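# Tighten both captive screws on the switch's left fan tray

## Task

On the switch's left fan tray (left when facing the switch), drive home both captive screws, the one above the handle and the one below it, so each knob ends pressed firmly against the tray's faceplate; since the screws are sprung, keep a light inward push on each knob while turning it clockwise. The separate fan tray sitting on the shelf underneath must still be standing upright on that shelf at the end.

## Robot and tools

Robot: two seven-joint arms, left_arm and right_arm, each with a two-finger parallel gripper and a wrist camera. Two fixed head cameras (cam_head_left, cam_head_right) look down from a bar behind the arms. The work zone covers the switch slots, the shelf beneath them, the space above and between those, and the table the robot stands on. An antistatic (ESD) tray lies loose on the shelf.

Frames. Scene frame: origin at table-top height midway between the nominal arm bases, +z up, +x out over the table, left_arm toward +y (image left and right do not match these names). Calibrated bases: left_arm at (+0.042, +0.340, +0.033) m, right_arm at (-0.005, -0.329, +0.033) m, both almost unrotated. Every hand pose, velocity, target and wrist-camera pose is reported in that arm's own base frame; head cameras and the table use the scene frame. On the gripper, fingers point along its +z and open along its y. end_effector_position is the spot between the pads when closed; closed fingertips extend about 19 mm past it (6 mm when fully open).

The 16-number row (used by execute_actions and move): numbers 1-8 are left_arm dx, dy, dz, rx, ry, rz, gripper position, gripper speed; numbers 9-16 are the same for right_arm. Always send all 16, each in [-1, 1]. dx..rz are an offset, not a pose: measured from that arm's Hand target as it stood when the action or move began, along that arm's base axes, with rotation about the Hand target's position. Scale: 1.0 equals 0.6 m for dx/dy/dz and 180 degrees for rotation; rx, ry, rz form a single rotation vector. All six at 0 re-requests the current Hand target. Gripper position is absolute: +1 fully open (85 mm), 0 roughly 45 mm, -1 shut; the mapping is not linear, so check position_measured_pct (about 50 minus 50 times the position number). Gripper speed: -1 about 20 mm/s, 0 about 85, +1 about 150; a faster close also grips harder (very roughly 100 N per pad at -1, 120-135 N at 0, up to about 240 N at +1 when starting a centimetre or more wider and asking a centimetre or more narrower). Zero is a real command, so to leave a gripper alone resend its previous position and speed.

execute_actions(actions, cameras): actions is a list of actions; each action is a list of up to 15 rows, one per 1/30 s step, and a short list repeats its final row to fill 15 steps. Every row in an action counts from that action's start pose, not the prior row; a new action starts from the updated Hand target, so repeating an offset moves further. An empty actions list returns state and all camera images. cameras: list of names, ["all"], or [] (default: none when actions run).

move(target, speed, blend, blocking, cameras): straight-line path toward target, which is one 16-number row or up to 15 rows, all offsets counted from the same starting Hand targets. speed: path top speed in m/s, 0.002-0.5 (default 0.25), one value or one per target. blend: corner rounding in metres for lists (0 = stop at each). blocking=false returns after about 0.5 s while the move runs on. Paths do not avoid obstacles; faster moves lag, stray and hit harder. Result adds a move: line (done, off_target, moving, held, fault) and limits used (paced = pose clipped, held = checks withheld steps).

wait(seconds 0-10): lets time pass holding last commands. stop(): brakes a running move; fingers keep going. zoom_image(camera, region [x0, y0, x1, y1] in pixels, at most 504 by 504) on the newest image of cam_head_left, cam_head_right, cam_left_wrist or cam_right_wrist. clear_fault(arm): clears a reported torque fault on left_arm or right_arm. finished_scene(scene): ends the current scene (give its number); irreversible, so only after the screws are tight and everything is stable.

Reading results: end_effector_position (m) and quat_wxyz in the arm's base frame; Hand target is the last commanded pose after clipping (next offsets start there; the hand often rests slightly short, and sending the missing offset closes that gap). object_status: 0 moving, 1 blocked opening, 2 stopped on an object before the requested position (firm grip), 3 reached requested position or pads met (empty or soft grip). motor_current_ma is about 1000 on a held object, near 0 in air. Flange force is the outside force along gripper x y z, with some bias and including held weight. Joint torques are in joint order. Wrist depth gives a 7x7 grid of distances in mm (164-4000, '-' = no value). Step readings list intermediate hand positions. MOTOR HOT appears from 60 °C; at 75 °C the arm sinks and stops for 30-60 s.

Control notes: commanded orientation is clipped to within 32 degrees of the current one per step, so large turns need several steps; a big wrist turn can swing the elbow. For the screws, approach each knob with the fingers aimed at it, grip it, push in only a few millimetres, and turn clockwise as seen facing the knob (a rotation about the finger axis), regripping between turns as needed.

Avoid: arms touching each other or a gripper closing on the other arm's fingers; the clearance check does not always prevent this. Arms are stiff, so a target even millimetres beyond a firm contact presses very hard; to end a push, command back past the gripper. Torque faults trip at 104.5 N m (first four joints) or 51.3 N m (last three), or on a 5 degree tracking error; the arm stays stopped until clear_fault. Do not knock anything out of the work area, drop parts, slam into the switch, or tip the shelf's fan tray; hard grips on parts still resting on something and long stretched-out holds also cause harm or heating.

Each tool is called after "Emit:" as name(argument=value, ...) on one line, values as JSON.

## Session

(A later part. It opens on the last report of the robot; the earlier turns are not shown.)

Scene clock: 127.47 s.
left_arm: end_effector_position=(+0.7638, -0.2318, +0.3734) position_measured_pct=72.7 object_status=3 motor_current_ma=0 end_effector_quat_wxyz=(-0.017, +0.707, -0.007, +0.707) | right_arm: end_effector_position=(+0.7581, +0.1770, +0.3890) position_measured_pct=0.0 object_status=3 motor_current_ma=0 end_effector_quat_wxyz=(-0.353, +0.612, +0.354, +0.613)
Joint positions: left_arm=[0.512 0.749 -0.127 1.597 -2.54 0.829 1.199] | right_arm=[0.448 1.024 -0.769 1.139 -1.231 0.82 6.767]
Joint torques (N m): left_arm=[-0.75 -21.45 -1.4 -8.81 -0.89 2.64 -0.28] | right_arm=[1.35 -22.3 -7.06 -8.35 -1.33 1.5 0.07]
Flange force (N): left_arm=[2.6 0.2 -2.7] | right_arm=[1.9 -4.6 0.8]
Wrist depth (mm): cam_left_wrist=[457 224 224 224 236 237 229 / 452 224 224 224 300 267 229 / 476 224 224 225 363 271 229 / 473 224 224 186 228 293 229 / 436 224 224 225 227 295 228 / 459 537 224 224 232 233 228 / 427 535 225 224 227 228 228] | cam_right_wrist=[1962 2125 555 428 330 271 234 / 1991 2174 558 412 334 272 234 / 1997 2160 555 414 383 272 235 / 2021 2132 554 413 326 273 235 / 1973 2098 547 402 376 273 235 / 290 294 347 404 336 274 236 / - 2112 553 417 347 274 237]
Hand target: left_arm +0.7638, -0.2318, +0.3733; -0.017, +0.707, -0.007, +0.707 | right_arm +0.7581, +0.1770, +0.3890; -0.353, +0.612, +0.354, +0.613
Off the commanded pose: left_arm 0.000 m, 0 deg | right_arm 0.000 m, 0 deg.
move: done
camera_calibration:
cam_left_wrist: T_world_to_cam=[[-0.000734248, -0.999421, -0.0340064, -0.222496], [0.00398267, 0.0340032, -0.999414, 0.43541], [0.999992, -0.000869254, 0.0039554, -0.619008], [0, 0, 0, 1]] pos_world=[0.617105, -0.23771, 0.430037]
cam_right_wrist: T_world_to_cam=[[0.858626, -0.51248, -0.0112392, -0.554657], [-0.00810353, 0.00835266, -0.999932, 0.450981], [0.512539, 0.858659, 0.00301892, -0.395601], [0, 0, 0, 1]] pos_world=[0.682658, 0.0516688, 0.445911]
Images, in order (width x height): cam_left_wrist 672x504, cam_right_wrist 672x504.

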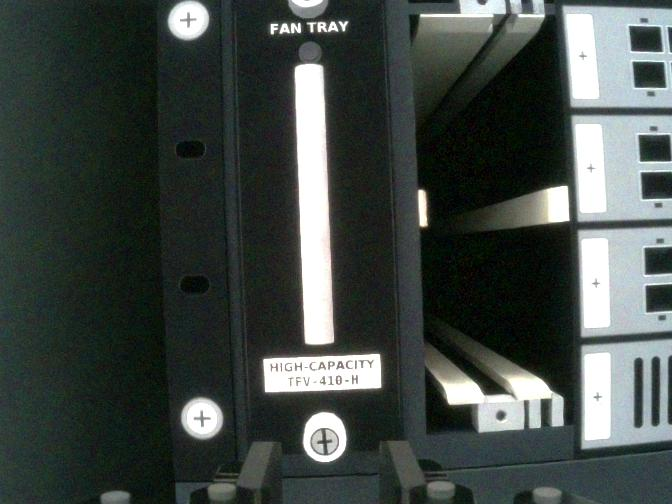

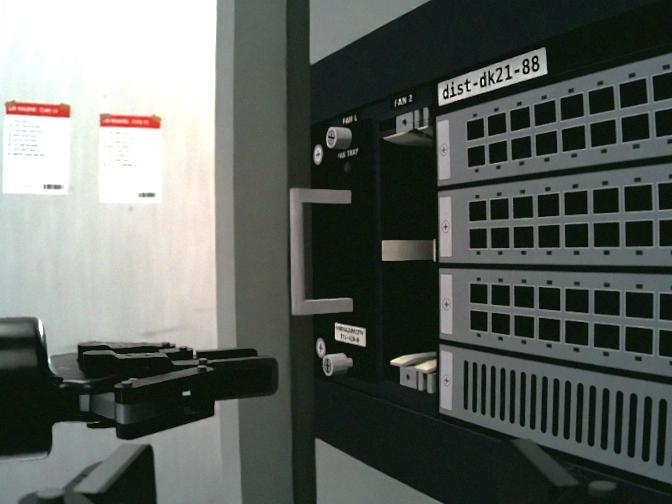

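Emit:
move(target=[[0,0.0025,-0.0018,-0.372,-0.00525,0,-0.45,0, 0,0,0,0,0,0,1,1],[0.0878,0.0037,-0.0018,-0.372,-0.00525,0,-0.45,0, 0,0,0,0,0,0,1,1]], speed=[0.5,0.08], cameras=["cam_left_wrist","cam_right_wrist"])

Emit:
zoom_image(camera="cam_left_wrist", region=[230, 360, 440, 504])

Emit:
zoom_image(camera="cam_right_wrist", region=[200, 260, 400, 420])

Scene clock: 131.20 s.
left_arm: end_effector_position=(+0.8165, -0.2295, +0.3723) position_measured_pct=72.7 object_status=3 motor_current_ma=0 end_effector_quat_wxyz=(+0.376, +0.593, +0.385, +0.599) | right_arm: end_effector_position=(+0.7581, +0.1770, +0.3890) position_measured_pct=0.0 object_status=3 motor_current_ma=0 end_effector_quat_wxyz=(-0.353, +0.612, +0.354, +0.613)
Joint positions: left_arm=[0.262 0.843 0.231 1.42 -2.559 0.848 2.107] | right_arm=[0.448 1.024 -0.769 1.139 -1.231 0.82 6.767]
Joint torques (N m): left_arm=[-0.75 -23.33 1.3 -9.23 -1.44 2.29 -0.3] | right_arm=[1.39 -22.3 -7.06 -8.25 -1.34 1.51 0.06]
Flange force (N): left_arm=[0.6 2.4 -2.4] | right_arm=[1.9 -4.1 1.1]
Wrist depth (mm): cam_left_wrist=[294 338 401 472 592 846 1135 / 367 441 568 720 1089 1159 1169 / 499 671 935 1128 1163 172 172 / 787 1122 1155 172 172 172 173 / 1155 1161 172 172 172 172 172 / 171 171 171 172 172 172 - / 171 171 171 172 - - -] | cam_right_wrist=[1979 2125 554 429 330 271 234 / 1962 2132 554 412 335 272 234 / 1967 2160 556 413 383 272 234 / 1950 2167 547 415 326 273 235 / 310 332 353 396 377 273 235 / 289 312 360 401 336 274 236 / 297 317 383 417 346 274 236]
Hand target: left_arm +0.8165, -0.2296, +0.3723; +0.376, +0.593, +0.385, +0.599 | right_arm +0.7581, +0.1770, +0.3890; -0.353, +0.612, +0.354, +0.613
Off the commanded pose: left_arm 0.000 m, 0 deg | right_arm 0.000 m, 0 deg.
move: done
camera_calibration:
cam_left_wrist: T_world_to_cam=[[-0.00885321, -0.422545, 0.906299, -0.43129], [0.0171659, -0.906265, -0.422361, -0.00749719], [0.999813, 0.0118182, 0.0152767, -0.672782], [0, 0, 0, 1]] pos_world=[0.668967, -0.181082, 0.397989]
cam_right_wrist: T_world_to_cam=[[0.858626, -0.51248, -0.0112392, -0.554657], [-0.00810353, 0.00835266, -0.999932, 0.450981], [0.512539, 0.858659, 0.00301892, -0.395601], [0, 0, 0, 1]] pos_world=[0.682658, 0.0516688, 0.445911]
Images, in order (width x height): cam_left_wrist 672x504, cam_right_wrist 672x504.

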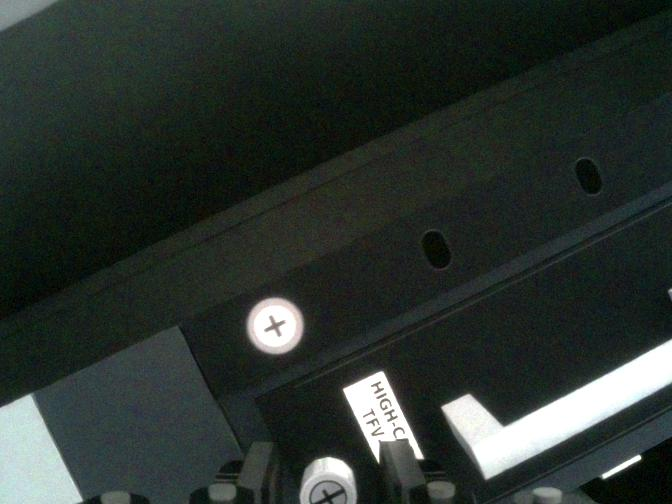

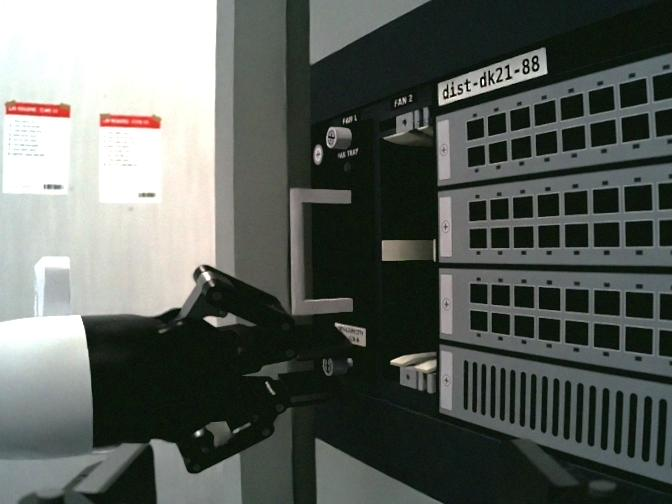

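Scaled by 2.400.

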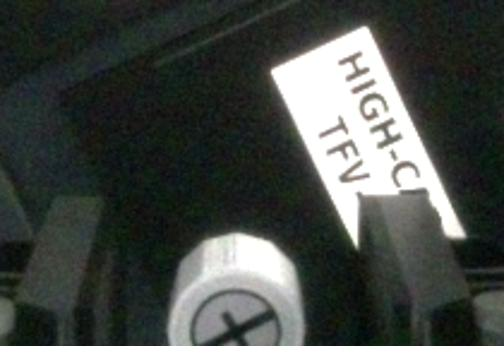

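Scaled by 2.520.

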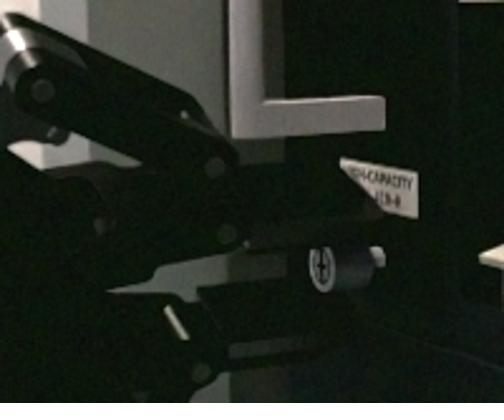

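Emit:
move(target=[[0,0.0004,-0.0008,0,0,0,-0.76,-1, 0,0,0,0,0,0,1,1],[0.0033,0.0004,-0.0008,0,0,0,-0.76,-1, 0,0,0,0,0,0,1,1]], speed=[0.05,0.02], cameras=["cam_left_wrist"])

Emit:
zoom_image(camera="cam_left_wrist", region=[230, 360, 440, 504])

Scene clock: 133.47 s.
left_arm: end_effector_position=(+0.8184, -0.2293, +0.3718) position_measured_pct=87.0 object_status=2 motor_current_ma=1000 end_effector_quat_wxyz=(+0.376, +0.593, +0.385, +0.599) | right_arm: end_effector_position=(+0.7581, +0.1770, +0.3890) position_measured_pct=0.0 object_status=3 motor_current_ma=0 end_effector_quat_wxyz=(-0.353, +0.612, +0.354, +0.613)
Joint positions: left_arm=[0.261 0.847 0.231 1.413 -2.56 0.845 2.106] | right_arm=[0.448 1.024 -0.769 1.139 -1.231 0.82 6.767]
Joint torques (N m): left_arm=[-1.26 -23.59 1.06 -10.16 -1.57 2.44 -0.33] | right_arm=[1.34 -22.28 -7.04 -8.38 -1.3 1.5 0.06]
Flange force (N): left_arm=[0.8 1.8 -5.5] | right_arm=[1.8 -4.9 0.7]
Wrist depth (mm): cam_left_wrist=[294 337 401 472 594 850 1133 / 367 443 569 721 1092 1163 1169 / 502 669 936 1128 1155 170 170 / 796 1112 1147 170 170 170 171 / 1149 1139 169 170 170 170 170 / 169 169 170 170 170 170 - / 169 169 169 - - - -] | cam_right_wrist=[1991 2132 556 427 330 271 234 / 1962 2118 558 411 334 272 234 / 1962 2125 557 413 383 273 235 / 1997 2153 548 414 326 273 235 / 313 333 347 399 376 273 235 / 289 312 360 400 337 274 236 / 295 316 382 418 346 274 236]
Hand target: left_arm +0.8184, -0.2293, +0.3718; +0.376, +0.593, +0.385, +0.599 | right_arm +0.7581, +0.1770, +0.3890; -0.353, +0.612, +0.354, +0.613
Off the commanded pose: left_arm 0.000 m, 0 deg | right_arm 0.000 m, 0 deg.
move: done
camera_calibration:
cam_left_wrist: T_world_to_cam=[[-0.00885321, -0.422545, 0.906299, -0.430692], [0.0171659, -0.906265, -0.422361, -0.00747082], [0.999813, 0.0118182, 0.0152767, -0.674777], [0, 0, 0, 1]] pos_world=[0.670967, -0.180782, 0.397489]
Images, in order (width x height): cam_left_wrist 672x504.

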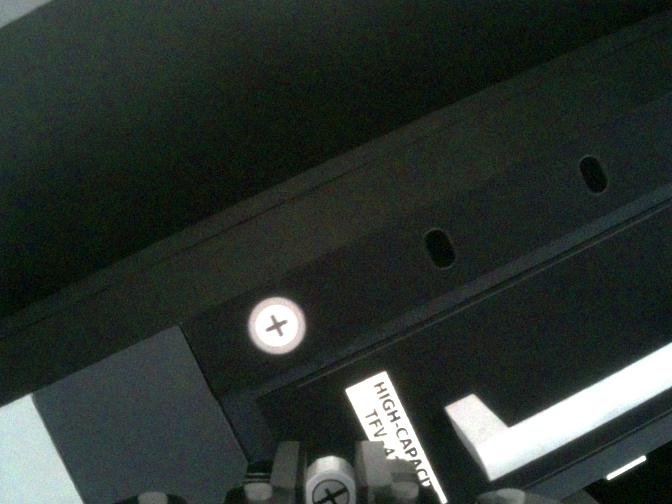

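Scaled by 2.400.

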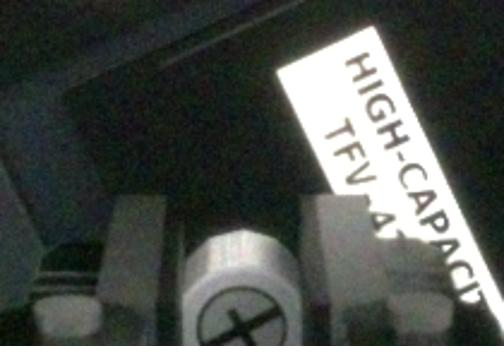

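Emit:
move(target=[[0.0010,0,0,0,0,0,-0.76,-1, 0,0,0,0,0,0,1,1]], speed=[0.02])

Scene clock: 134.27 s.
left_arm: end_effector_position=(+0.8190, -0.2293, +0.3718) position_measured_pct=87.0 object_status=2 motor_current_ma=1000 end_effector_quat_wxyz=(+0.376, +0.593, +0.385, +0.599) | right_arm: end_effector_position=(+0.7581, +0.1770, +0.3890) position_measured_pct=0.0 object_status=3 motor_current_ma=0 end_effector_quat_wxyz=(-0.353, +0.612, +0.354, +0.613)
Joint positions: left_arm=[0.261 0.848 0.231 1.411 -2.56 0.844 2.105] | right_arm=[0.448 1.024 -0.769 1.139 -1.231 0.82 6.767]
Joint torques (N m): left_arm=[-4.25 -20.77 -0.57 -15.95 -2.48 1.43 -0.31] | right_arm=[1.34 -22.28 -7.12 -8.34 -1.31 1.52 0.09]
Flange force (N): left_arm=[5.8 -0.4 -35.9] | right_arm=[2.0 -4.5 0.9]
Wrist depth (mm): cam_left_wrist=[295 338 402 473 594 851 1139 / 367 443 568 719 1100 1155 1163 / 499 672 940 1126 1153 170 170 / 795 1126 1153 170 170 170 170 / 1147 1157 169 169 170 170 170 / 169 169 169 170 170 170 - / 169 169 169 - - - -] | cam_right_wrist=[1956 2125 555 428 330 270 234 / 1985 2146 554 412 334 272 234 / 1956 2098 554 413 383 272 235 / 1956 2153 545 415 325 273 235 / 312 333 347 399 378 273 235 / 289 311 361 399 337 274 236 / 296 316 381 418 347 274 236]
Hand target: left_arm +0.8190, -0.2293, +0.3718; +0.376, +0.593, +0.385, +0.599 | right_arm +0.7581, +0.1770, +0.3890; -0.353, +0.612, +0.354, +0.613
Off the commanded pose: left_arm 0.000 m, 0 deg | right_arm 0.000 m, 0 deg.
move: done

Emit:
move(target=[[-0.0005,0,0,0.1,0.00141,0,-0.76,-1, 0,0,0,0,0,0,1,1],[-0.0005,0,0,0.6666,0.0094,0,-0.76,-1, 0,0,0,0,0,0,1,1],[-0.0003,0,0,-0.8,-0.01128,0,-0.76,-1, 0,0,0,0,0,0,1,1]], speed=[0.5,0.5,0.5], blend=[0.003,0.003,0], cameras=["cam_left_wrist"])

Emit:
zoom_image(camera="cam_left_wrist", region=[230, 360, 440, 504])

Scene clock: 139.23 s.
left_arm: end_effector_position=(+0.8189, -0.2293, +0.3718) position_measured_pct=87.0 object_status=2 motor_current_ma=1000 end_effector_quat_wxyz=(+0.685, -0.182, +0.683, -0.173) | right_arm: end_effector_position=(+0.7581, +0.1770, +0.3890) position_measured_pct=0.0 object_status=3 motor_current_ma=0 end_effector_quat_wxyz=(-0.353, +0.612, +0.354, +0.613)
Joint positions: left_arm=[0.924 1.115 -1.147 1.38 -2.886 0.382 -0.335] | right_arm=[0.448 1.024 -0.769 1.139 -1.231 0.82 6.767]
Joint torques (N m): left_arm=[-6.1 -19.75 -9.41 -0.98 0.82 -0.38 -0.23] | right_arm=[1.32 -22.31 -7.1 -8.32 -1.31 1.51 0.09]
Flange force (N): left_arm=[-2.8 -8.8 -1.6] | right_arm=[1.9 -4.5 0.9]
Wrist depth (mm): cam_left_wrist=[169 169 170 170 171 171 172 / 169 169 170 170 170 171 171 / 169 169 170 170 170 171 171 / 171 169 169 170 170 170 171 / 171 171 169 170 170 170 171 / 220 172 171 169 170 170 - / 256 - 170 - 170 170 374] | cam_right_wrist=[1979 2174 555 427 330 271 234 / 1985 2139 556 411 335 272 234 / 1962 2174 558 414 383 272 234 / 1985 2132 555 415 325 273 235 / 318 2125 354 400 378 273 235 / 289 309 345 400 336 275 236 / 291 314 555 418 346 274 236]
Hand target: left_arm +0.8189, -0.2293, +0.3718; +0.685, -0.182, +0.683, -0.173 | right_arm +0.7581, +0.1770, +0.3890; -0.353, +0.612, +0.354, +0.613
Off the commanded pose: left_arm 0.000 m, 0 deg | right_arm 0.000 m, 0 deg.
move: done
camera_calibration:
cam_left_wrist: T_world_to_cam=[[-0.0270905, 0.874005, -0.485162, 0.398885], [-0.00243938, 0.485281, 0.874355, -0.154474], [0.99963, 0.0248702, -0.0110145, -0.662262], [0, 0, 0, 1]] pos_world=[0.672446, -0.257194, 0.321295]
Images, in order (width x height): cam_left_wrist 672x504.

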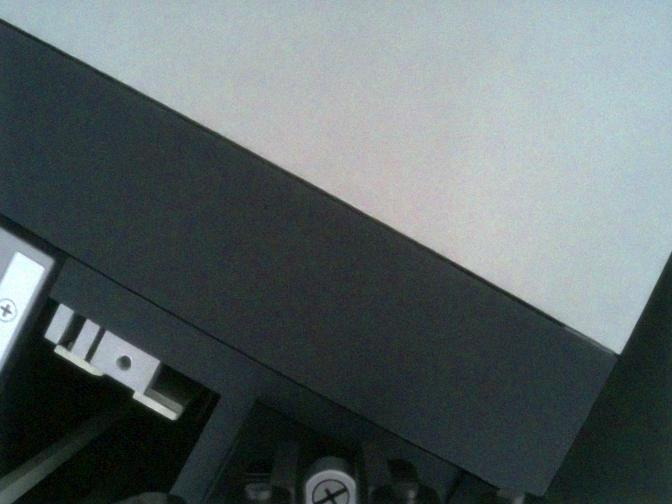

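Scaled by 2.400.

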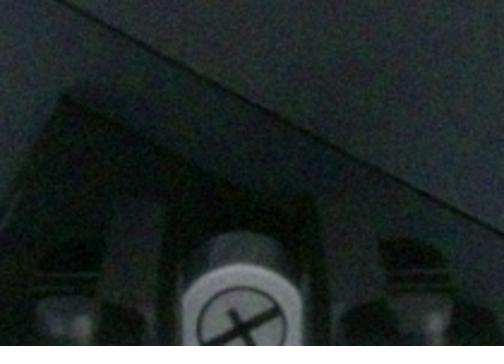

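Emit:
move(target=[[0.0005,0,0,0.65,0.0092,0,-0.76,-1, 0,0,0,0,0,0,1,1],[0.0008,0,0,-0.7,-0.0099,0,-0.76,-1, 0,0,0,0,0,0,1,1]], speed=[0.5,0.5], blend=[0.003,0], cameras=["cam_left_wrist","cam_head_left"])

Emit:
zoom_image(camera="cam_left_wrist", region=[230, 360, 440, 504])

Scene clock: 144.57 s.
left_arm: end_effector_position=(+0.8193, -0.2294, +0.3718) position_measured_pct=87.0 object_status=2 motor_current_ma=1000 end_effector_quat_wxyz=(-0.157, +0.691, -0.148, +0.690) | right_arm: end_effector_position=(+0.7581, +0.1770, +0.3890) position_measured_pct=0.0 object_status=3 motor_current_ma=0 end_effector_quat_wxyz=(-0.353, +0.612, +0.354, +0.613)
Joint positions: left_arm=[0.777 1.863 -2.471 1.386 -3.806 0.775 -2.216] | right_arm=[0.448 1.024 -0.769 1.139 -1.231 0.82 6.767]
Joint torques (N m): left_arm=[-22.61 -11.31 8.35 6.75 -5.39 0.84 -0.3] | right_arm=[1.34 -22.28 -7.06 -8.34 -1.33 1.51 0.11]
Flange force (N): left_arm=[28.6 13.4 -14.0] | right_arm=[2.0 -4.6 0.8]
Wrist depth (mm): cam_left_wrist=[168 168 168 294 225 172 172 / 168 168 168 381 274 173 172 / 168 - 168 171 315 201 172 / 168 168 168 168 363 231 172 / 167 168 - 169 203 199 174 / 168 168 168 168 172 172 172 / 375 168 168 - 171 172 170] | cam_right_wrist=[1962 2132 556 427 330 270 234 / 1979 2132 555 411 334 272 234 / 1979 2153 554 413 384 272 235 / 1956 2146 556 414 325 273 235 / 292 360 401 398 376 273 235 / 289 310 338 389 336 274 236 / 295 315 318 418 346 274 236]
Hand target: left_arm +0.8193, -0.2293, +0.3718; -0.157, +0.691, -0.148, +0.690 | right_arm +0.7581, +0.1770, +0.3890; -0.353, +0.612, +0.354, +0.613
Off the commanded pose: left_arm 0.000 m, 0 deg | right_arm 0.000 m, 0 deg.
move: done
camera_calibration:
cam_left_wrist: T_world_to_cam=[[-0.00198775, -0.906625, -0.421933, -0.0535533], [-0.00148101, 0.421936, -0.906624, 0.492353], [0.999997, -0.00117726, -0.00218142, -0.672288], [0, 0, 0, 1]] pos_world=[0.672909, -0.257086, 0.422317]
Images, in order (width x height): cam_head_left 672x504, cam_left_wrist 672x504.

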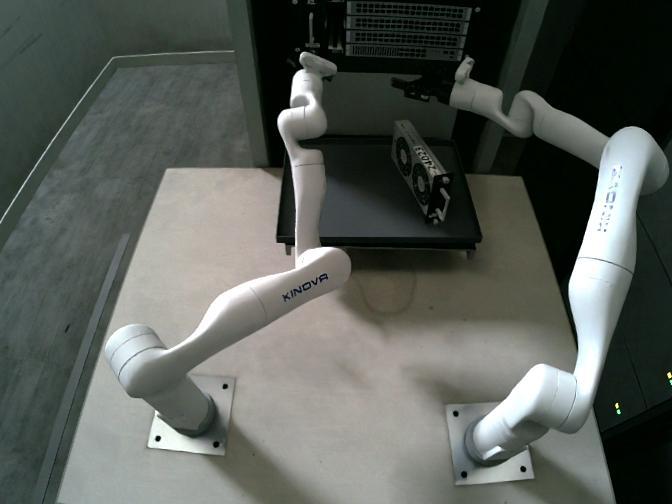

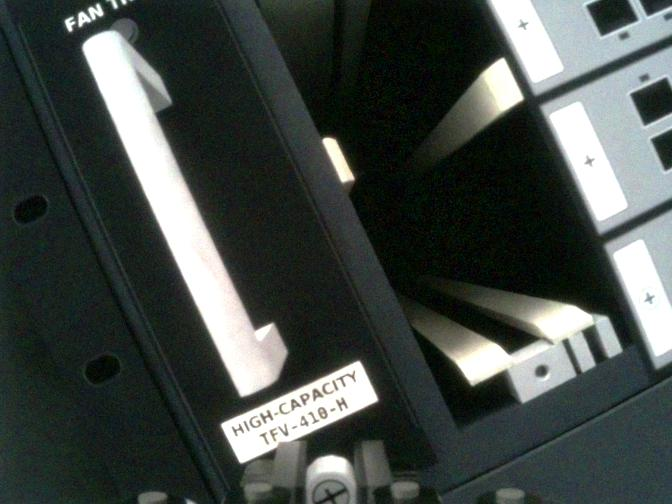

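Scaled by 2.400.

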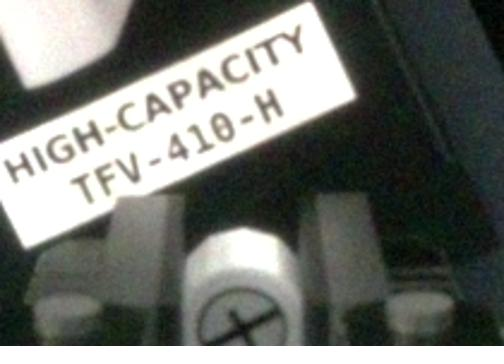

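Emit:
move(target=[[0,0,0,0,0,0,-0.58,0, 0,0,0,0,0,0,1,1],[-0.025,-0.0008,0,-0.6666,-0.0094,0,-0.58,0, 0,0,0,0,0,0,1,1],[-0.025,-0.0008,0,0.6666,0.0094,0,-0.58,0, 0,0,0,0,0,0,1,1],[-0.025,-0.0008,0,0.12,0.0017,0,-0.58,0, 0,0,0,0,0,0,1,1]], speed=0.5, blend=[0, 0.003,0.003,0])

Emit:
move(target=[[0,0,0,-0.45,-0.0063,0,-0.58,0, 0,0,0,0,0,0,1,1],[0.025,0.0003,0,-0.56,-0.0079,0,-0.58,0, 0,0,0,0,0,0,1,1],[0.025,0.0003,0,-0.56,-0.0079,0,-0.76,-1, 0,0,0,0,0,0,1,1]], speed=0.5, blend=[0.003,0,0], cameras=["cam_left_wrist","cam_right_wrist"])

Emit:
zoom_image(camera="cam_left_wrist", region=[230, 360, 440, 504])

Scene clock: 152.90 s.
left_arm: end_effector_position=(+0.8043, -0.2298, +0.3718) position_measured_pct=78.8 object_status=3 motor_current_ma=0 end_effector_quat_wxyz=(-0.283, +0.651, -0.275, +0.648) | right_arm: end_effector_position=(+0.7581, +0.1770, +0.3890) position_measured_pct=0.0 object_status=3 motor_current_ma=0 end_effector_quat_wxyz=(-0.353, +0.612, +0.354, +0.613)
Joint positions: left_arm=[0.668 0.858 -0.481 1.447 -2.56 0.63 0.65] | right_arm=[0.448 1.024 -0.769 1.139 -1.231 0.82 6.767]
Joint torques (N m): left_arm=[-0.74 -22.47 -4.11 -8.92 -0.35 2.79 -0.23] | right_arm=[1.35 -22.32 -7.13 -8.26 -1.34 1.54 0.09]
Flange force (N): left_arm=[2.0 -1.6 -3.0] | right_arm=[2.0 -4.1 1.1]
Wrist depth (mm): cam_left_wrist=[185 222 272 186 187 188 188 / 182 185 398 262 187 187 188 / 182 183 461 459 248 188 188 / - 183 183 479 304 188 186 / 182 - 183 186 200 187 185 / 182 183 183 184 187 185 185 / - 183 183 178 185 185 185] | cam_right_wrist=[1973 2174 556 428 330 271 234 / 1950 2125 557 412 335 272 234 / 1962 2139 554 412 383 272 235 / 1967 2132 557 414 326 273 235 / 273 376 388 399 377 273 235 / 257 324 351 399 336 274 236 / 296 318 327 418 347 275 236]
Hand target: left_arm +0.8043, -0.2298, +0.3718; -0.283, +0.651, -0.275, +0.648 | right_arm +0.7581, +0.1770, +0.3890; -0.353, +0.612, +0.354, +0.613
Off the commanded pose: left_arm 0.000 m, 0 deg | right_arm 0.000 m, 0 deg.
move: done

Scene clock: 156.47 s.
left_arm: end_effector_position=(+0.8193, -0.2296, +0.3718) position_measured_pct=87.0 object_status=0 motor_current_ma=1000 end_effector_quat_wxyz=(+0.318, +0.627, +0.327, +0.632) | right_arm: end_effector_position=(+0.7581, +0.1770, +0.3890) position_measured_pct=0.0 object_status=3 motor_current_ma=0 end_effector_quat_wxyz=(-0.353, +0.612, +0.354, +0.613)
Joint positions: left_arm=[0.32 0.84 0.124 1.406 -2.548 0.807 1.981] | right_arm=[0.448 1.024 -0.769 1.139 -1.231 0.82 6.767]
Joint torques (N m): left_arm=[-1.91 -22.12 -0.05 -11.33 -1.57 2 -0.31] | right_arm=[1.4 -22.28 -7.11 -8.34 -1.33 1.49 0.09]
Flange force (N): left_arm=[3.0 1.4 -13.8] | right_arm=[2.0 -4.4 1.0]
Wrist depth (mm): cam_left_wrist=[282 339 433 556 850 1124 170 / 334 427 581 819 1120 169 170 / 432 599 872 1126 169 169 170 / 579 886 1122 169 169 169 169 / 943 1118 168 169 169 169 - / 1122 169 169 169 169 - 172 / - 168 169 169 - - 248] | cam_right_wrist=[1962 2146 555 428 330 271 234 / 1991 2132 556 412 334 272 234 / 1956 2125 555 413 384 272 235 / 1985 2146 549 413 325 273 235 / 313 337 341 398 377 273 235 / 288 311 363 396 337 274 235 / 296 316 546 418 347 274 236]
Hand target: left_arm +0.8193, -0.2296, +0.3718; +0.318, +0.627, +0.327, +0.632 | right_arm +0.7581, +0.1770, +0.3890; -0.353, +0.612, +0.354, +0.613
Off the commanded pose: left_arm 0.000 m, 0 deg | right_arm 0.000 m, 0 deg.
move: done
camera_calibration:
cam_left_wrist: T_world_to_cam=[[-0.00649717, -0.584358, 0.81147, -0.434636], [0.0158618, -0.811445, -0.584214, 0.075203], [0.999853, 0.00907567, 0.0145411, -0.676091], [0, 0, 0, 1]] pos_world=[0.671974, -0.186824, 0.406459]
cam_right_wrist: T_world_to_cam=[[0.858626, -0.51248, -0.0112392, -0.554657], [-0.00810353, 0.00835266, -0.999932, 0.450981], [0.512539, 0.858659, 0.00301892, -0.395601], [0, 0, 0, 1]] pos_world=[0.682658, 0.0516688, 0.445911]
Images, in order (width x height): cam_left_wrist 672x504, cam_right_wrist 672x504.

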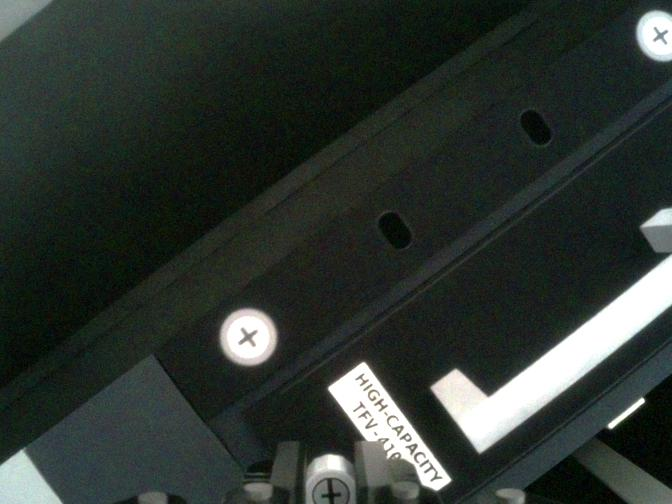

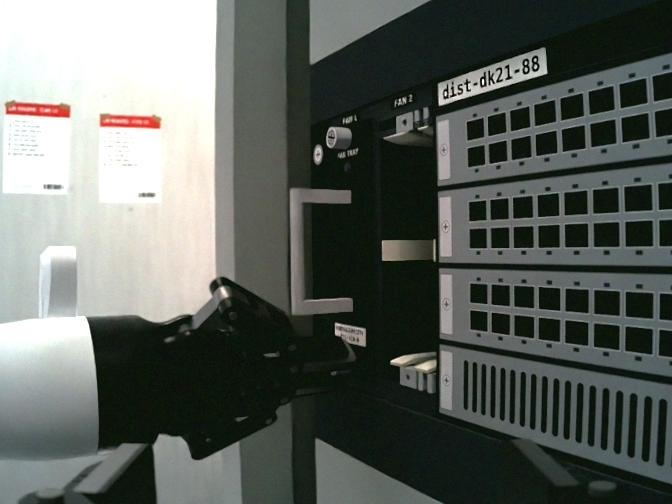

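Scaled by 2.400.

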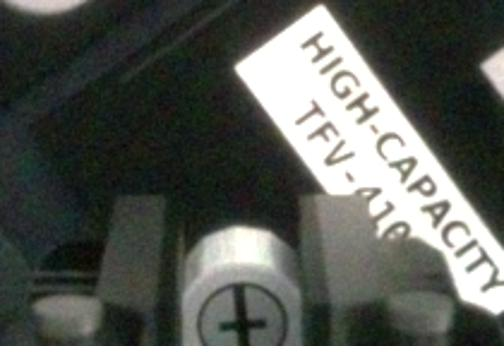

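Emit:
move(target=[[0.0002,0,0,0.6666,0.0094,0,-0.76,-1, 0,0,0,0,0,0,1,1],[0.0004,0,0,-0.6666,-0.0094,0,-0.76,-1, 0,0,0,0,0,0,1,1],[0.0006,0,0,0,0,0,-0.76,-1, 0,0,0,0,0,0,1,1],[0.0008,0,0,0.389,0.0055,0,-0.76,-1, 0,0,0,0,0,0,1,1]], speed=0.5, blend=[0.003,0.003,0.003,0], cameras=["cam_left_wrist"])

Emit:
zoom_image(camera="cam_left_wrist", region=[230, 360, 440, 504])

Scene clock: 165.77 s.
left_arm: end_effector_position=(+0.8198, -0.2297, +0.3718) position_measured_pct=87.0 object_status=2 motor_current_ma=1000 end_effector_quat_wxyz=(-0.101, +0.701, -0.092, +0.700) | right_arm: end_effector_position=(+0.7581, +0.1770, +0.3890) position_measured_pct=0.0 object_status=3 motor_current_ma=0 end_effector_quat_wxyz=(-0.353, +0.612, +0.354, +0.613)
Joint positions: left_arm=[0.783 1.857 -2.457 1.383 -3.808 0.767 -2.066] | right_arm=[0.448 1.024 -0.769 1.139 -1.231 0.82 6.767]
Joint torques (N m): left_arm=[-19.12 -12.25 6.29 7.43 -4.8 0.65 -0.3] | right_arm=[1.38 -22.31 -7.03 -8.28 -1.34 1.48 0.08]
Flange force (N): left_arm=[24.7 15.9 -7.2] | right_arm=[2.0 -4.2 1.0]
Wrist depth (mm): cam_left_wrist=[167 167 167 170 267 190 171 / 167 167 168 168 302 202 172 / 167 167 - 168 295 224 171 / 167 167 - 168 171 246 177 / 167 167 - 168 171 240 187 / 387 167 167 168 171 174 171 / 379 167 168 168 171 171 -] | cam_right_wrist=[1979 2153 555 428 330 271 234 / 1950 2167 555 413 334 272 234 / 2003 2139 555 414 383 272 234 / 1956 2146 554 416 325 273 235 / 296 361 540 399 378 273 235 / 289 311 329 389 336 274 236 / 295 314 548 418 346 274 236]
Hand target: left_arm +0.8198, -0.2296, +0.3718; -0.101, +0.701, -0.092, +0.700 | right_arm +0.7581, +0.1770, +0.3890; -0.353, +0.612, +0.354, +0.613
Off the commanded pose: left_arm 0.000 m, 0 deg | right_arm 0.000 m, 0 deg.
move: done
camera_calibration:
cam_left_wrist: T_world_to_cam=[[-0.00125627, -0.962329, -0.271883, -0.123042], [0.000535397, 0.271883, -0.96233, 0.477084], [0.999999, -0.00135451, 0.00017367, -0.673719], [0, 0, 0, 1]] pos_world=[0.673308, -0.24903, 0.425776]
Images, in order (width x height): cam_left_wrist 672x504.

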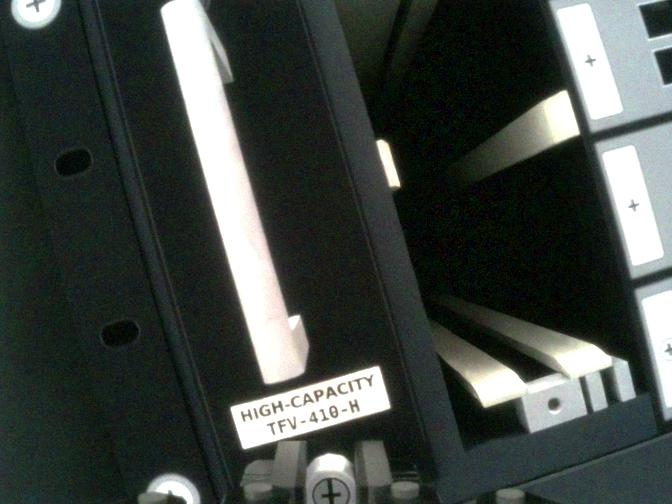

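Scaled by 2.400.

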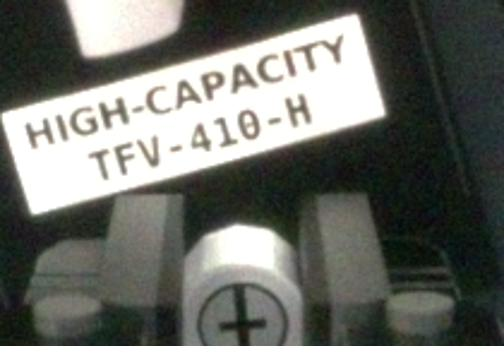

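Emit:
move(target=[[0,0,0,0,0,0,-0.58,0, 0,0,0,0,0,0,1,1],[-0.025,-0.0008,0,-0.6666,-0.0094,0,-0.58,0, 0,0,0,0,0,0,1,1],[-0.025,-0.0008,0,0.6666,0.0094,0,-0.58,0, 0,0,0,0,0,0,1,1],[-0.025,-0.0008,0,0.08,0.0012,0,-0.58,0, 0,0,0,0,0,0,1,1]], speed=0.5, blend=[0, 0.003,0.003,0], cameras=["cam_right_wrist"])

Emit:
zoom_image(camera="cam_right_wrist", region=[280, 290, 400, 410])

Emit:
move(target=[[0,0,0,-0.4,-0.0056,0,-0.58,0, 0,0,0,0,0,0,1,1],[0.025,0.0003,0,-0.48,-0.0068,0,-0.58,0, 0,0,0,0,0,0,1,1],[0.025,0.0003,0,-0.48,-0.0068,0,-0.76,-1, 0,0,0,0,0,0,1,1]], speed=0.5, blend=[0.003,0,0])

Emit:
move(target=[[0.0002,0,0,0.6666,0.0094,0,-0.76,-1, 0,0,0,0,0,0,1,1],[0.0004,0,0,-0.6666,-0.0094,0,-0.76,-1, 0,0,0,0,0,0,1,1]], speed=0.5, blend=[0.003,0], cameras=["cam_left_wrist"])

Emit:
zoom_image(camera="cam_left_wrist", region=[230, 360, 440, 504])

Scene clock: 174.13 s.
left_arm: end_effector_position=(+0.8048, -0.2301, +0.3718) position_measured_pct=78.8 object_status=3 motor_current_ma=10 end_effector_quat_wxyz=(-0.188, +0.684, -0.179, +0.682) | right_arm: end_effector_position=(+0.7581, +0.1770, +0.3890) position_measured_pct=0.0 object_status=3 motor_current_ma=0 end_effector_quat_wxyz=(-0.353, +0.612, +0.354, +0.613)
Joint positions: left_arm=[0.635 0.847 -0.42 1.447 -2.552 0.65 0.886] | right_arm=[0.448 1.024 -0.769 1.139 -1.231 0.82 6.767]
Joint torques (N m): left_arm=[-0.7 -22.57 -3.65 -9.05 -0.45 2.79 -0.24] | right_arm=[1.35 -22.29 -7.04 -8.35 -1.32 1.5 0.06]
Flange force (N): left_arm=[2.3 -1.1 -3.0] | right_arm=[1.9 -4.7 0.8]
Wrist depth (mm): cam_left_wrist=[182 182 218 288 200 187 187 / 182 183 183 390 234 187 187 / 182 183 183 409 312 191 187 / 182 183 183 186 366 220 187 / 182 183 183 183 217 188 187 / 395 183 183 183 186 187 185 / 397 183 183 179 187 184 185] | cam_right_wrist=[1950 2153 555 428 330 271 234 / 1985 2160 556 412 334 272 234 / 1956 2160 556 413 384 272 235 / 1956 2153 554 413 326 273 235 / 265 390 396 399 377 273 235 / 288 316 342 390 336 274 236 / 294 313 312 418 346 275 236]
Hand target: left_arm +0.8048, -0.2301, +0.3718; -0.188, +0.684, -0.179, +0.682 | right_arm +0.7581, +0.1770, +0.3890; -0.353, +0.612, +0.354, +0.613
Off the commanded pose: left_arm 0.000 m, 0 deg | right_arm 0.000 m, 0 deg.
move: done
camera_calibration:
cam_right_wrist: T_world_to_cam=[[0.858626, -0.51248, -0.0112392, -0.554657], [-0.00810353, 0.00835266, -0.999932, 0.450981], [0.512539, 0.858659, 0.00301892, -0.395601], [0, 0, 0, 1]] pos_world=[0.682658, 0.0516688, 0.445911]
Images, in order (width x height): cam_right_wrist 672x504.

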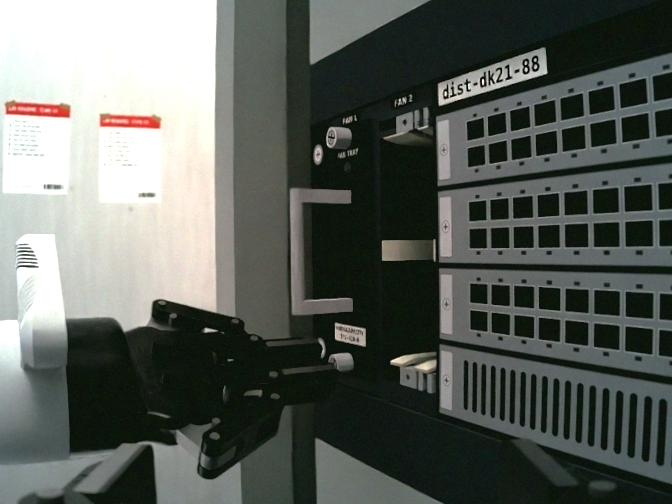

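Scaled by 4.200.

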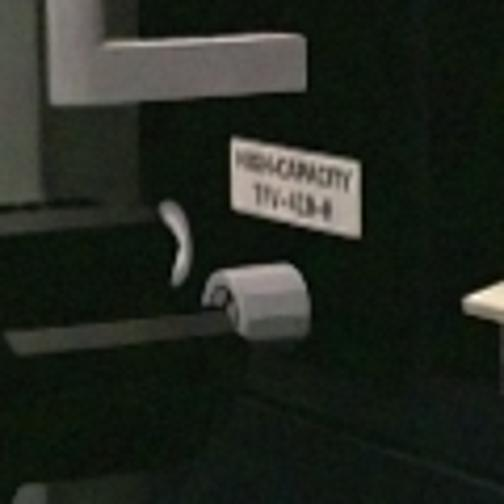

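Scene clock: 177.40 s.
left_arm: end_effector_position=(+0.8198, -0.2299, +0.3718) position_measured_pct=87.0 object_status=0 motor_current_ma=1000 end_effector_quat_wxyz=(+0.329, +0.621, +0.338, +0.626) | right_arm: end_effector_position=(+0.7581, +0.1770, +0.3890) position_measured_pct=0.0 object_status=3 motor_current_ma=0 end_effector_quat_wxyz=(-0.353, +0.612, +0.354, +0.613)
Joint positions: left_arm=[0.336 0.84 0.095 1.403 -2.545 0.796 2.033] | right_arm=[0.448 1.024 -0.769 1.139 -1.231 0.82 6.767]
Joint torques (N m): left_arm=[-2.03 -22.33 -0.35 -12.62 -1.81 2.03 -0.31] | right_arm=[1.33 -22.3 -7.09 -8.26 -1.34 1.52 0.11]
Flange force (N): left_arm=[3.6 0.2 -18.4] | right_arm=[2.1 -4.1 1.0]
Wrist depth (mm): cam_left_wrist=[283 337 422 539 789 1122 169 / 341 433 581 812 1126 169 169 / 438 605 890 1126 169 169 169 / 611 927 1114 168 169 169 169 / 1036 1128 168 168 169 169 - / 1114 168 168 168 169 - 172 / - 168 171 168 - - 247] | cam_right_wrist=[1997 2112 555 428 330 271 234 / 1944 2132 553 413 335 272 234 / 1973 2098 555 413 384 273 234 / 1973 2132 547 413 325 273 235 / 314 338 341 399 378 273 235 / 289 311 359 400 336 274 236 / 296 314 543 418 346 274 236]
Hand target: left_arm +0.8198, -0.2299, +0.3718; +0.329, +0.621, +0.338, +0.626 | right_arm +0.7581, +0.1770, +0.3890; -0.353, +0.612, +0.354, +0.613
Off the commanded pose: left_arm 0.000 m, 0 deg | right_arm 0.000 m, 0 deg.
move: done

Scene clock: 183.13 s.
left_arm: end_effector_position=(+0.8201, -0.2299, +0.3718) position_measured_pct=87.0 object_status=2 motor_current_ma=1000 end_effector_quat_wxyz=(+0.706, +0.018, +0.707, +0.028) | right_arm: end_effector_position=(+0.7581, +0.1770, +0.3890) position_measured_pct=0.0 object_status=3 motor_current_ma=0 end_effector_quat_wxyz=(-0.353, +0.612, +0.354, +0.613)
Joint positions: left_arm=[0.972 1.243 -1.375 1.372 -3.178 0.351 -0.41] | right_arm=[0.448 1.024 -0.769 1.139 -1.231 0.82 6.767]
Joint torques (N m): left_arm=[-5.54 -14.67 -5.37 -3.24 -0.28 -0.42 -0.27] | right_arm=[1.41 -22.29 -7.07 -8.26 -1.36 1.51 0.07]
Flange force (N): left_arm=[-12.8 0.1 -19.5] | right_arm=[2.0 -4.1 1.1]
Wrist depth (mm): cam_left_wrist=[168 169 169 169 169 471 384 / 168 168 169 169 169 169 392 / 168 168 168 169 169 169 399 / 168 168 168 168 169 169 422 / 167 168 168 168 169 169 409 / 167 168 168 168 169 169 416 / 170 170 170 - 168 - 419] | cam_right_wrist=[1939 2160 555 426 331 271 234 / 1979 2160 555 413 334 272 234 / 1979 2125 557 413 383 272 235 / 2028 2153 555 415 325 273 235 / 318 2085 548 399 377 273 236 / 288 311 321 390 336 274 236 / 294 314 548 418 347 274 236]
Hand target: left_arm +0.8201, -0.2299, +0.3718; +0.706, +0.018, +0.707, +0.028 | right_arm +0.7581, +0.1770, +0.3890; -0.353, +0.612, +0.354, +0.613
Off the commanded pose: left_arm 0.000 m, 0 deg | right_arm 0.000 m, 0 deg.
move: done; blend cut to 0 m at target 1
camera_calibration:
cam_left_wrist: T_world_to_cam=[[-0.0289634, 0.997415, 0.0657569, 0.224525], [0.00522994, -0.0656324, 0.99783, -0.33304], [0.999567, 0.0292445, -0.00331548, -0.665274], [0, 0, 0, 1]] pos_world=[0.673231, -0.226347, 0.315347]
Images, in order (width x height): cam_left_wrist 672x504.

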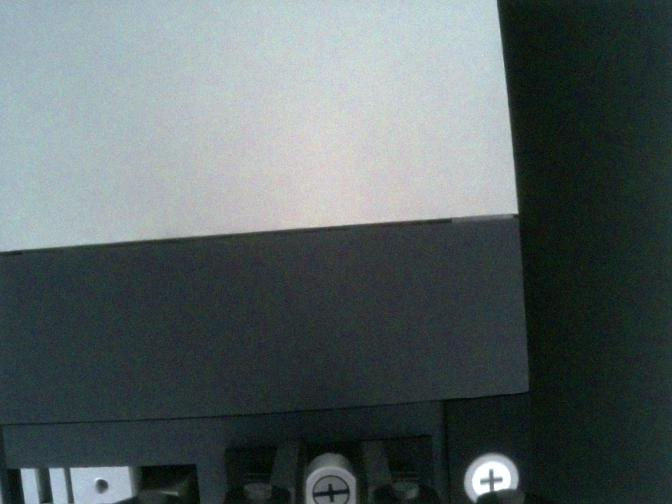

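Scaled by 2.400.

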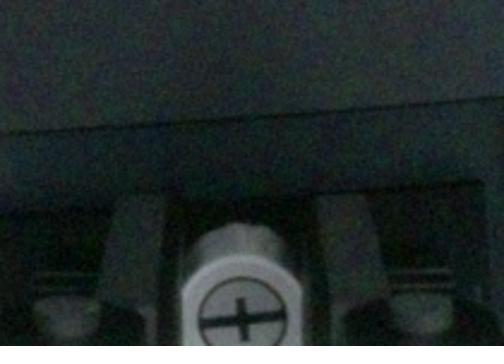

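Emit:
move(target=[[0.0001,0,0,0.5,0.007,0,-0.76,-1, 0,0,0,0,0,0,1,1],[0.0002,0,0,0.99,0.0139,0,-0.76,-1, 0,0,0,0,0,0,1,1]], speed=0.5, blend=[0.003,0], cameras=["cam_left_wrist"])

Emit:
zoom_image(camera="cam_left_wrist", region=[230, 360, 440, 504])

Scene clock: 187.30 s.
left_arm: end_effector_position=(+0.8202, -0.2300, +0.3718) position_measured_pct=87.0 object_status=2 motor_current_ma=1000 end_effector_quat_wxyz=(-0.017, +0.707, -0.007, +0.707) | right_arm: end_effector_position=(+0.7581, +0.1770, +0.3890) position_measured_pct=0.0 object_status=3 motor_current_ma=0 end_effector_quat_wxyz=(-0.353, +0.612, +0.354, +0.613)
Joint positions: left_arm=[0.803 1.838 -2.411 1.38 -3.813 0.745 -1.865] | right_arm=[0.448 1.024 -0.769 1.139 -1.231 0.82 6.767]
Joint torques (N m): left_arm=[-17.54 -13.71 4.31 6.45 -3.91 -0.16 -0.32] | right_arm=[1.36 -22.37 -7.07 -8.29 -1.35 1.52 0.1]
Flange force (N): left_arm=[17.5 18.1 -11.9] | right_arm=[1.9 -4.1 1.0]
Wrist depth (mm): cam_left_wrist=[422 167 167 168 170 232 188 / 416 167 167 168 168 258 197 / 411 167 167 - 168 267 192 / 408 167 167 - 168 262 193 / 401 167 167 - 168 265 202 / 398 167 167 167 170 207 187 / 420 167 167 168 170 174 171] | cam_right_wrist=[1979 2167 553 427 329 271 234 / 1944 2125 556 413 335 271 234 / 1991 2132 555 412 384 272 235 / 2009 2174 554 414 325 273 235 / 303 2146 548 398 377 274 235 / 288 310 322 389 336 274 236 / 295 315 553 417 346 274 236]
Hand target: left_arm +0.8202, -0.2300, +0.3718; -0.017, +0.707, -0.007, +0.707 | right_arm +0.7581, +0.1770, +0.3890; -0.353, +0.612, +0.354, +0.613
Off the commanded pose: left_arm 0.000 m, 0 deg | right_arm 0.000 m, 0 deg.
move: done
camera_calibration:
cam_left_wrist: T_world_to_cam=[[-0.000937788, -0.999397, -0.0347062, -0.220272], [0.00378935, 0.0347024, -0.999391, 0.433708], [0.999992, -0.00106873, 0.00375452, -0.67536], [0, 0, 0, 1]] pos_world=[0.673505, -0.235911, 0.428335]
Images, in order (width x height): cam_left_wrist 672x504.

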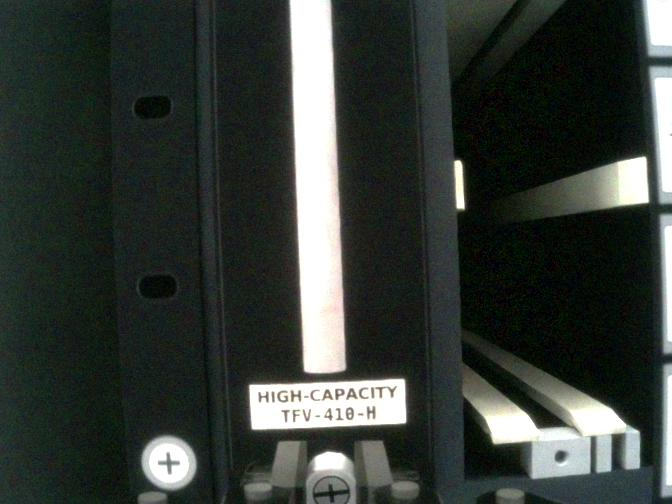

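Scaled by 2.400.

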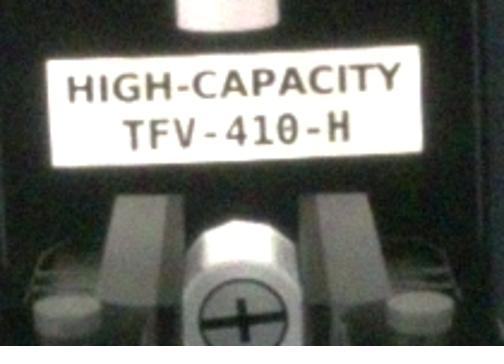

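Emit:
move(target=[[0,0,0,0,0,0,-0.58,0,0,0,0,0,0,0,1,1],[-0.025,0,0,0,0,0,-0.58,0,0,0,0,0,0,0,1,1],[-0.025,0,0,-0.6667,-0.0094,0,-0.58,0,0,0,0,0,0,0,1,1],[-0.025,0,0,0.6667,0.0094,0,-0.58,0,0,0,0,0,0,0,1,1]], speed=[0.05,0.05,0.5,0.5], blend=[0,0.003,0.003,0])

Emit:
move(target=[[0,0,0,-0.6667,-0.0094,0,-0.58,0,0,0,0,0,0,0,1,1],[0,0,0,0.6667,0.0094,0,-0.58,0,0,0,0,0,0,0,1,1]], speed=0.5, blend=[0.003,0], cameras=["cam_left_wrist"])

Scene clock: 194.23 s.
left_arm: end_effector_position=(+0.8052, -0.2299, +0.3718) position_measured_pct=78.8 object_status=3 motor_current_ma=20 end_effector_quat_wxyz=(+0.620, -0.348, +0.616, -0.339) | right_arm: end_effector_position=(+0.7581, +0.1770, +0.3890) position_measured_pct=0.0 object_status=3 motor_current_ma=0 end_effector_quat_wxyz=(-0.353, +0.612, +0.354, +0.613)
Joint positions: left_arm=[0.929 1.059 -1.069 1.432 -2.806 0.426 0.017] | right_arm=[0.448 1.024 -0.769 1.139 -1.231 0.82 6.767]
Joint torques (N m): left_arm=[-0.65 -21.47 -8.52 -6.38 0.49 2.34 -0.2] | right_arm=[1.37 -22.31 -7.03 -8.27 -1.34 1.53 0.08]
Flange force (N): left_arm=[-1.6 -2.3 -2.3] | right_arm=[2.0 -4.3 1.1]
Wrist depth (mm): cam_left_wrist=[185 183 183 184 184 185 186 / 184 185 183 183 184 185 185 / 184 185 183 184 184 184 185 / 184 185 185 183 184 184 185 / 268 477 186 183 183 184 185 / 346 269 185 183 183 184 184 / 292 184 182 183 183 184 184] | cam_right_wrist=[1956 2118 555 427 330 270 234 / 1950 2125 554 411 333 271 234 / 1950 2160 555 413 384 272 234 / 2015 2105 548 414 326 273 235 / 320 330 348 398 377 273 236 / 286 331 362 400 337 274 235 / 282 354 546 418 346 274 236]
Hand target: left_arm +0.8052, -0.2299, +0.3718; +0.620, -0.348, +0.616, -0.339 | right_arm +0.7581, +0.1770, +0.3890; -0.353, +0.612, +0.354, +0.613
Off the commanded pose: left_arm 0.000 m, 0 deg | right_arm 0.000 m, 0 deg.
move: done

Scene clock: 199.53 s.
left_arm: end_effector_position=(+0.8052, -0.2299, +0.3718) position_measured_pct=78.8 object_status=3 motor_current_ma=20 end_effector_quat_wxyz=(+0.604, +0.359, +0.609, +0.368) | right_arm: end_effector_position=(+0.7581, +0.1770, +0.3890) position_measured_pct=0.0 object_status=3 motor_current_ma=0 end_effector_quat_wxyz=(-0.353, +0.612, +0.354, +0.613)
Joint positions: left_arm=[0.161 0.854 0.426 1.468 -2.584 0.939 2.927] | right_arm=[0.448 1.024 -0.769 1.139 -1.231 0.82 6.767]
Joint torques (N m): left_arm=[-0.76 -22.71 2.74 -8.7 -1.71 2.13 -0.31] | right_arm=[1.35 -22.25 -7.09 -8.3 -1.33 1.54 0.09]
Flange force (N): left_arm=[-1.7 2.1 -2.2] | right_arm=[2.1 -4.4 0.9]
Wrist depth (mm): cam_left_wrist=[1161 878 596 477 392 327 215 / 183 1161 1038 703 543 427 348 / 183 183 1167 1139 857 602 462 / 182 183 183 183 1174 971 671 / 182 183 183 183 183 1178 1139 / 182 183 183 183 184 184 1176 / 182 182 183 183 183 184 184] | cam_right_wrist=[1950 2139 557 427 329 271 234 / 1962 2195 557 412 333 272 234 / 1991 2118 554 412 383 272 235 / 2028 2146 554 414 325 273 235 / 316 356 383 399 376 273 236 / 289 331 356 401 336 274 236 / 296 323 339 418 347 275 236]
Hand target: left_arm +0.8052, -0.2299, +0.3718; +0.604, +0.359, +0.609, +0.368 | right_arm +0.7581, +0.1770, +0.3890; -0.353, +0.612, +0.354, +0.613
Off the commanded pose: left_arm 0.000 m, 0 deg | right_arm 0.000 m, 0 deg.
move: done
camera_calibration:
cam_left_wrist: T_world_to_cam=[[-0.0216281, 0.46874, 0.883072, -0.207213], [0.0166949, -0.882986, 0.469103, -0.333529], [0.999627, 0.0248886, 0.0112718, -0.656893], [0, 0, 0, 1]] pos_world=[0.657734, -0.181023, 0.346848]
Images, in order (width x height): cam_left_wrist 672x504.

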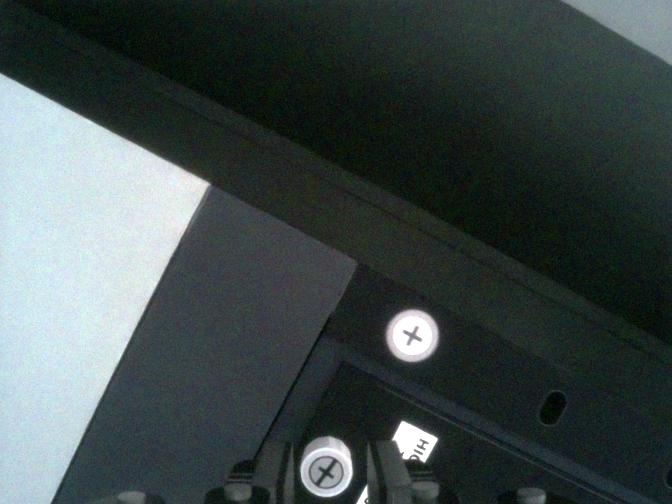

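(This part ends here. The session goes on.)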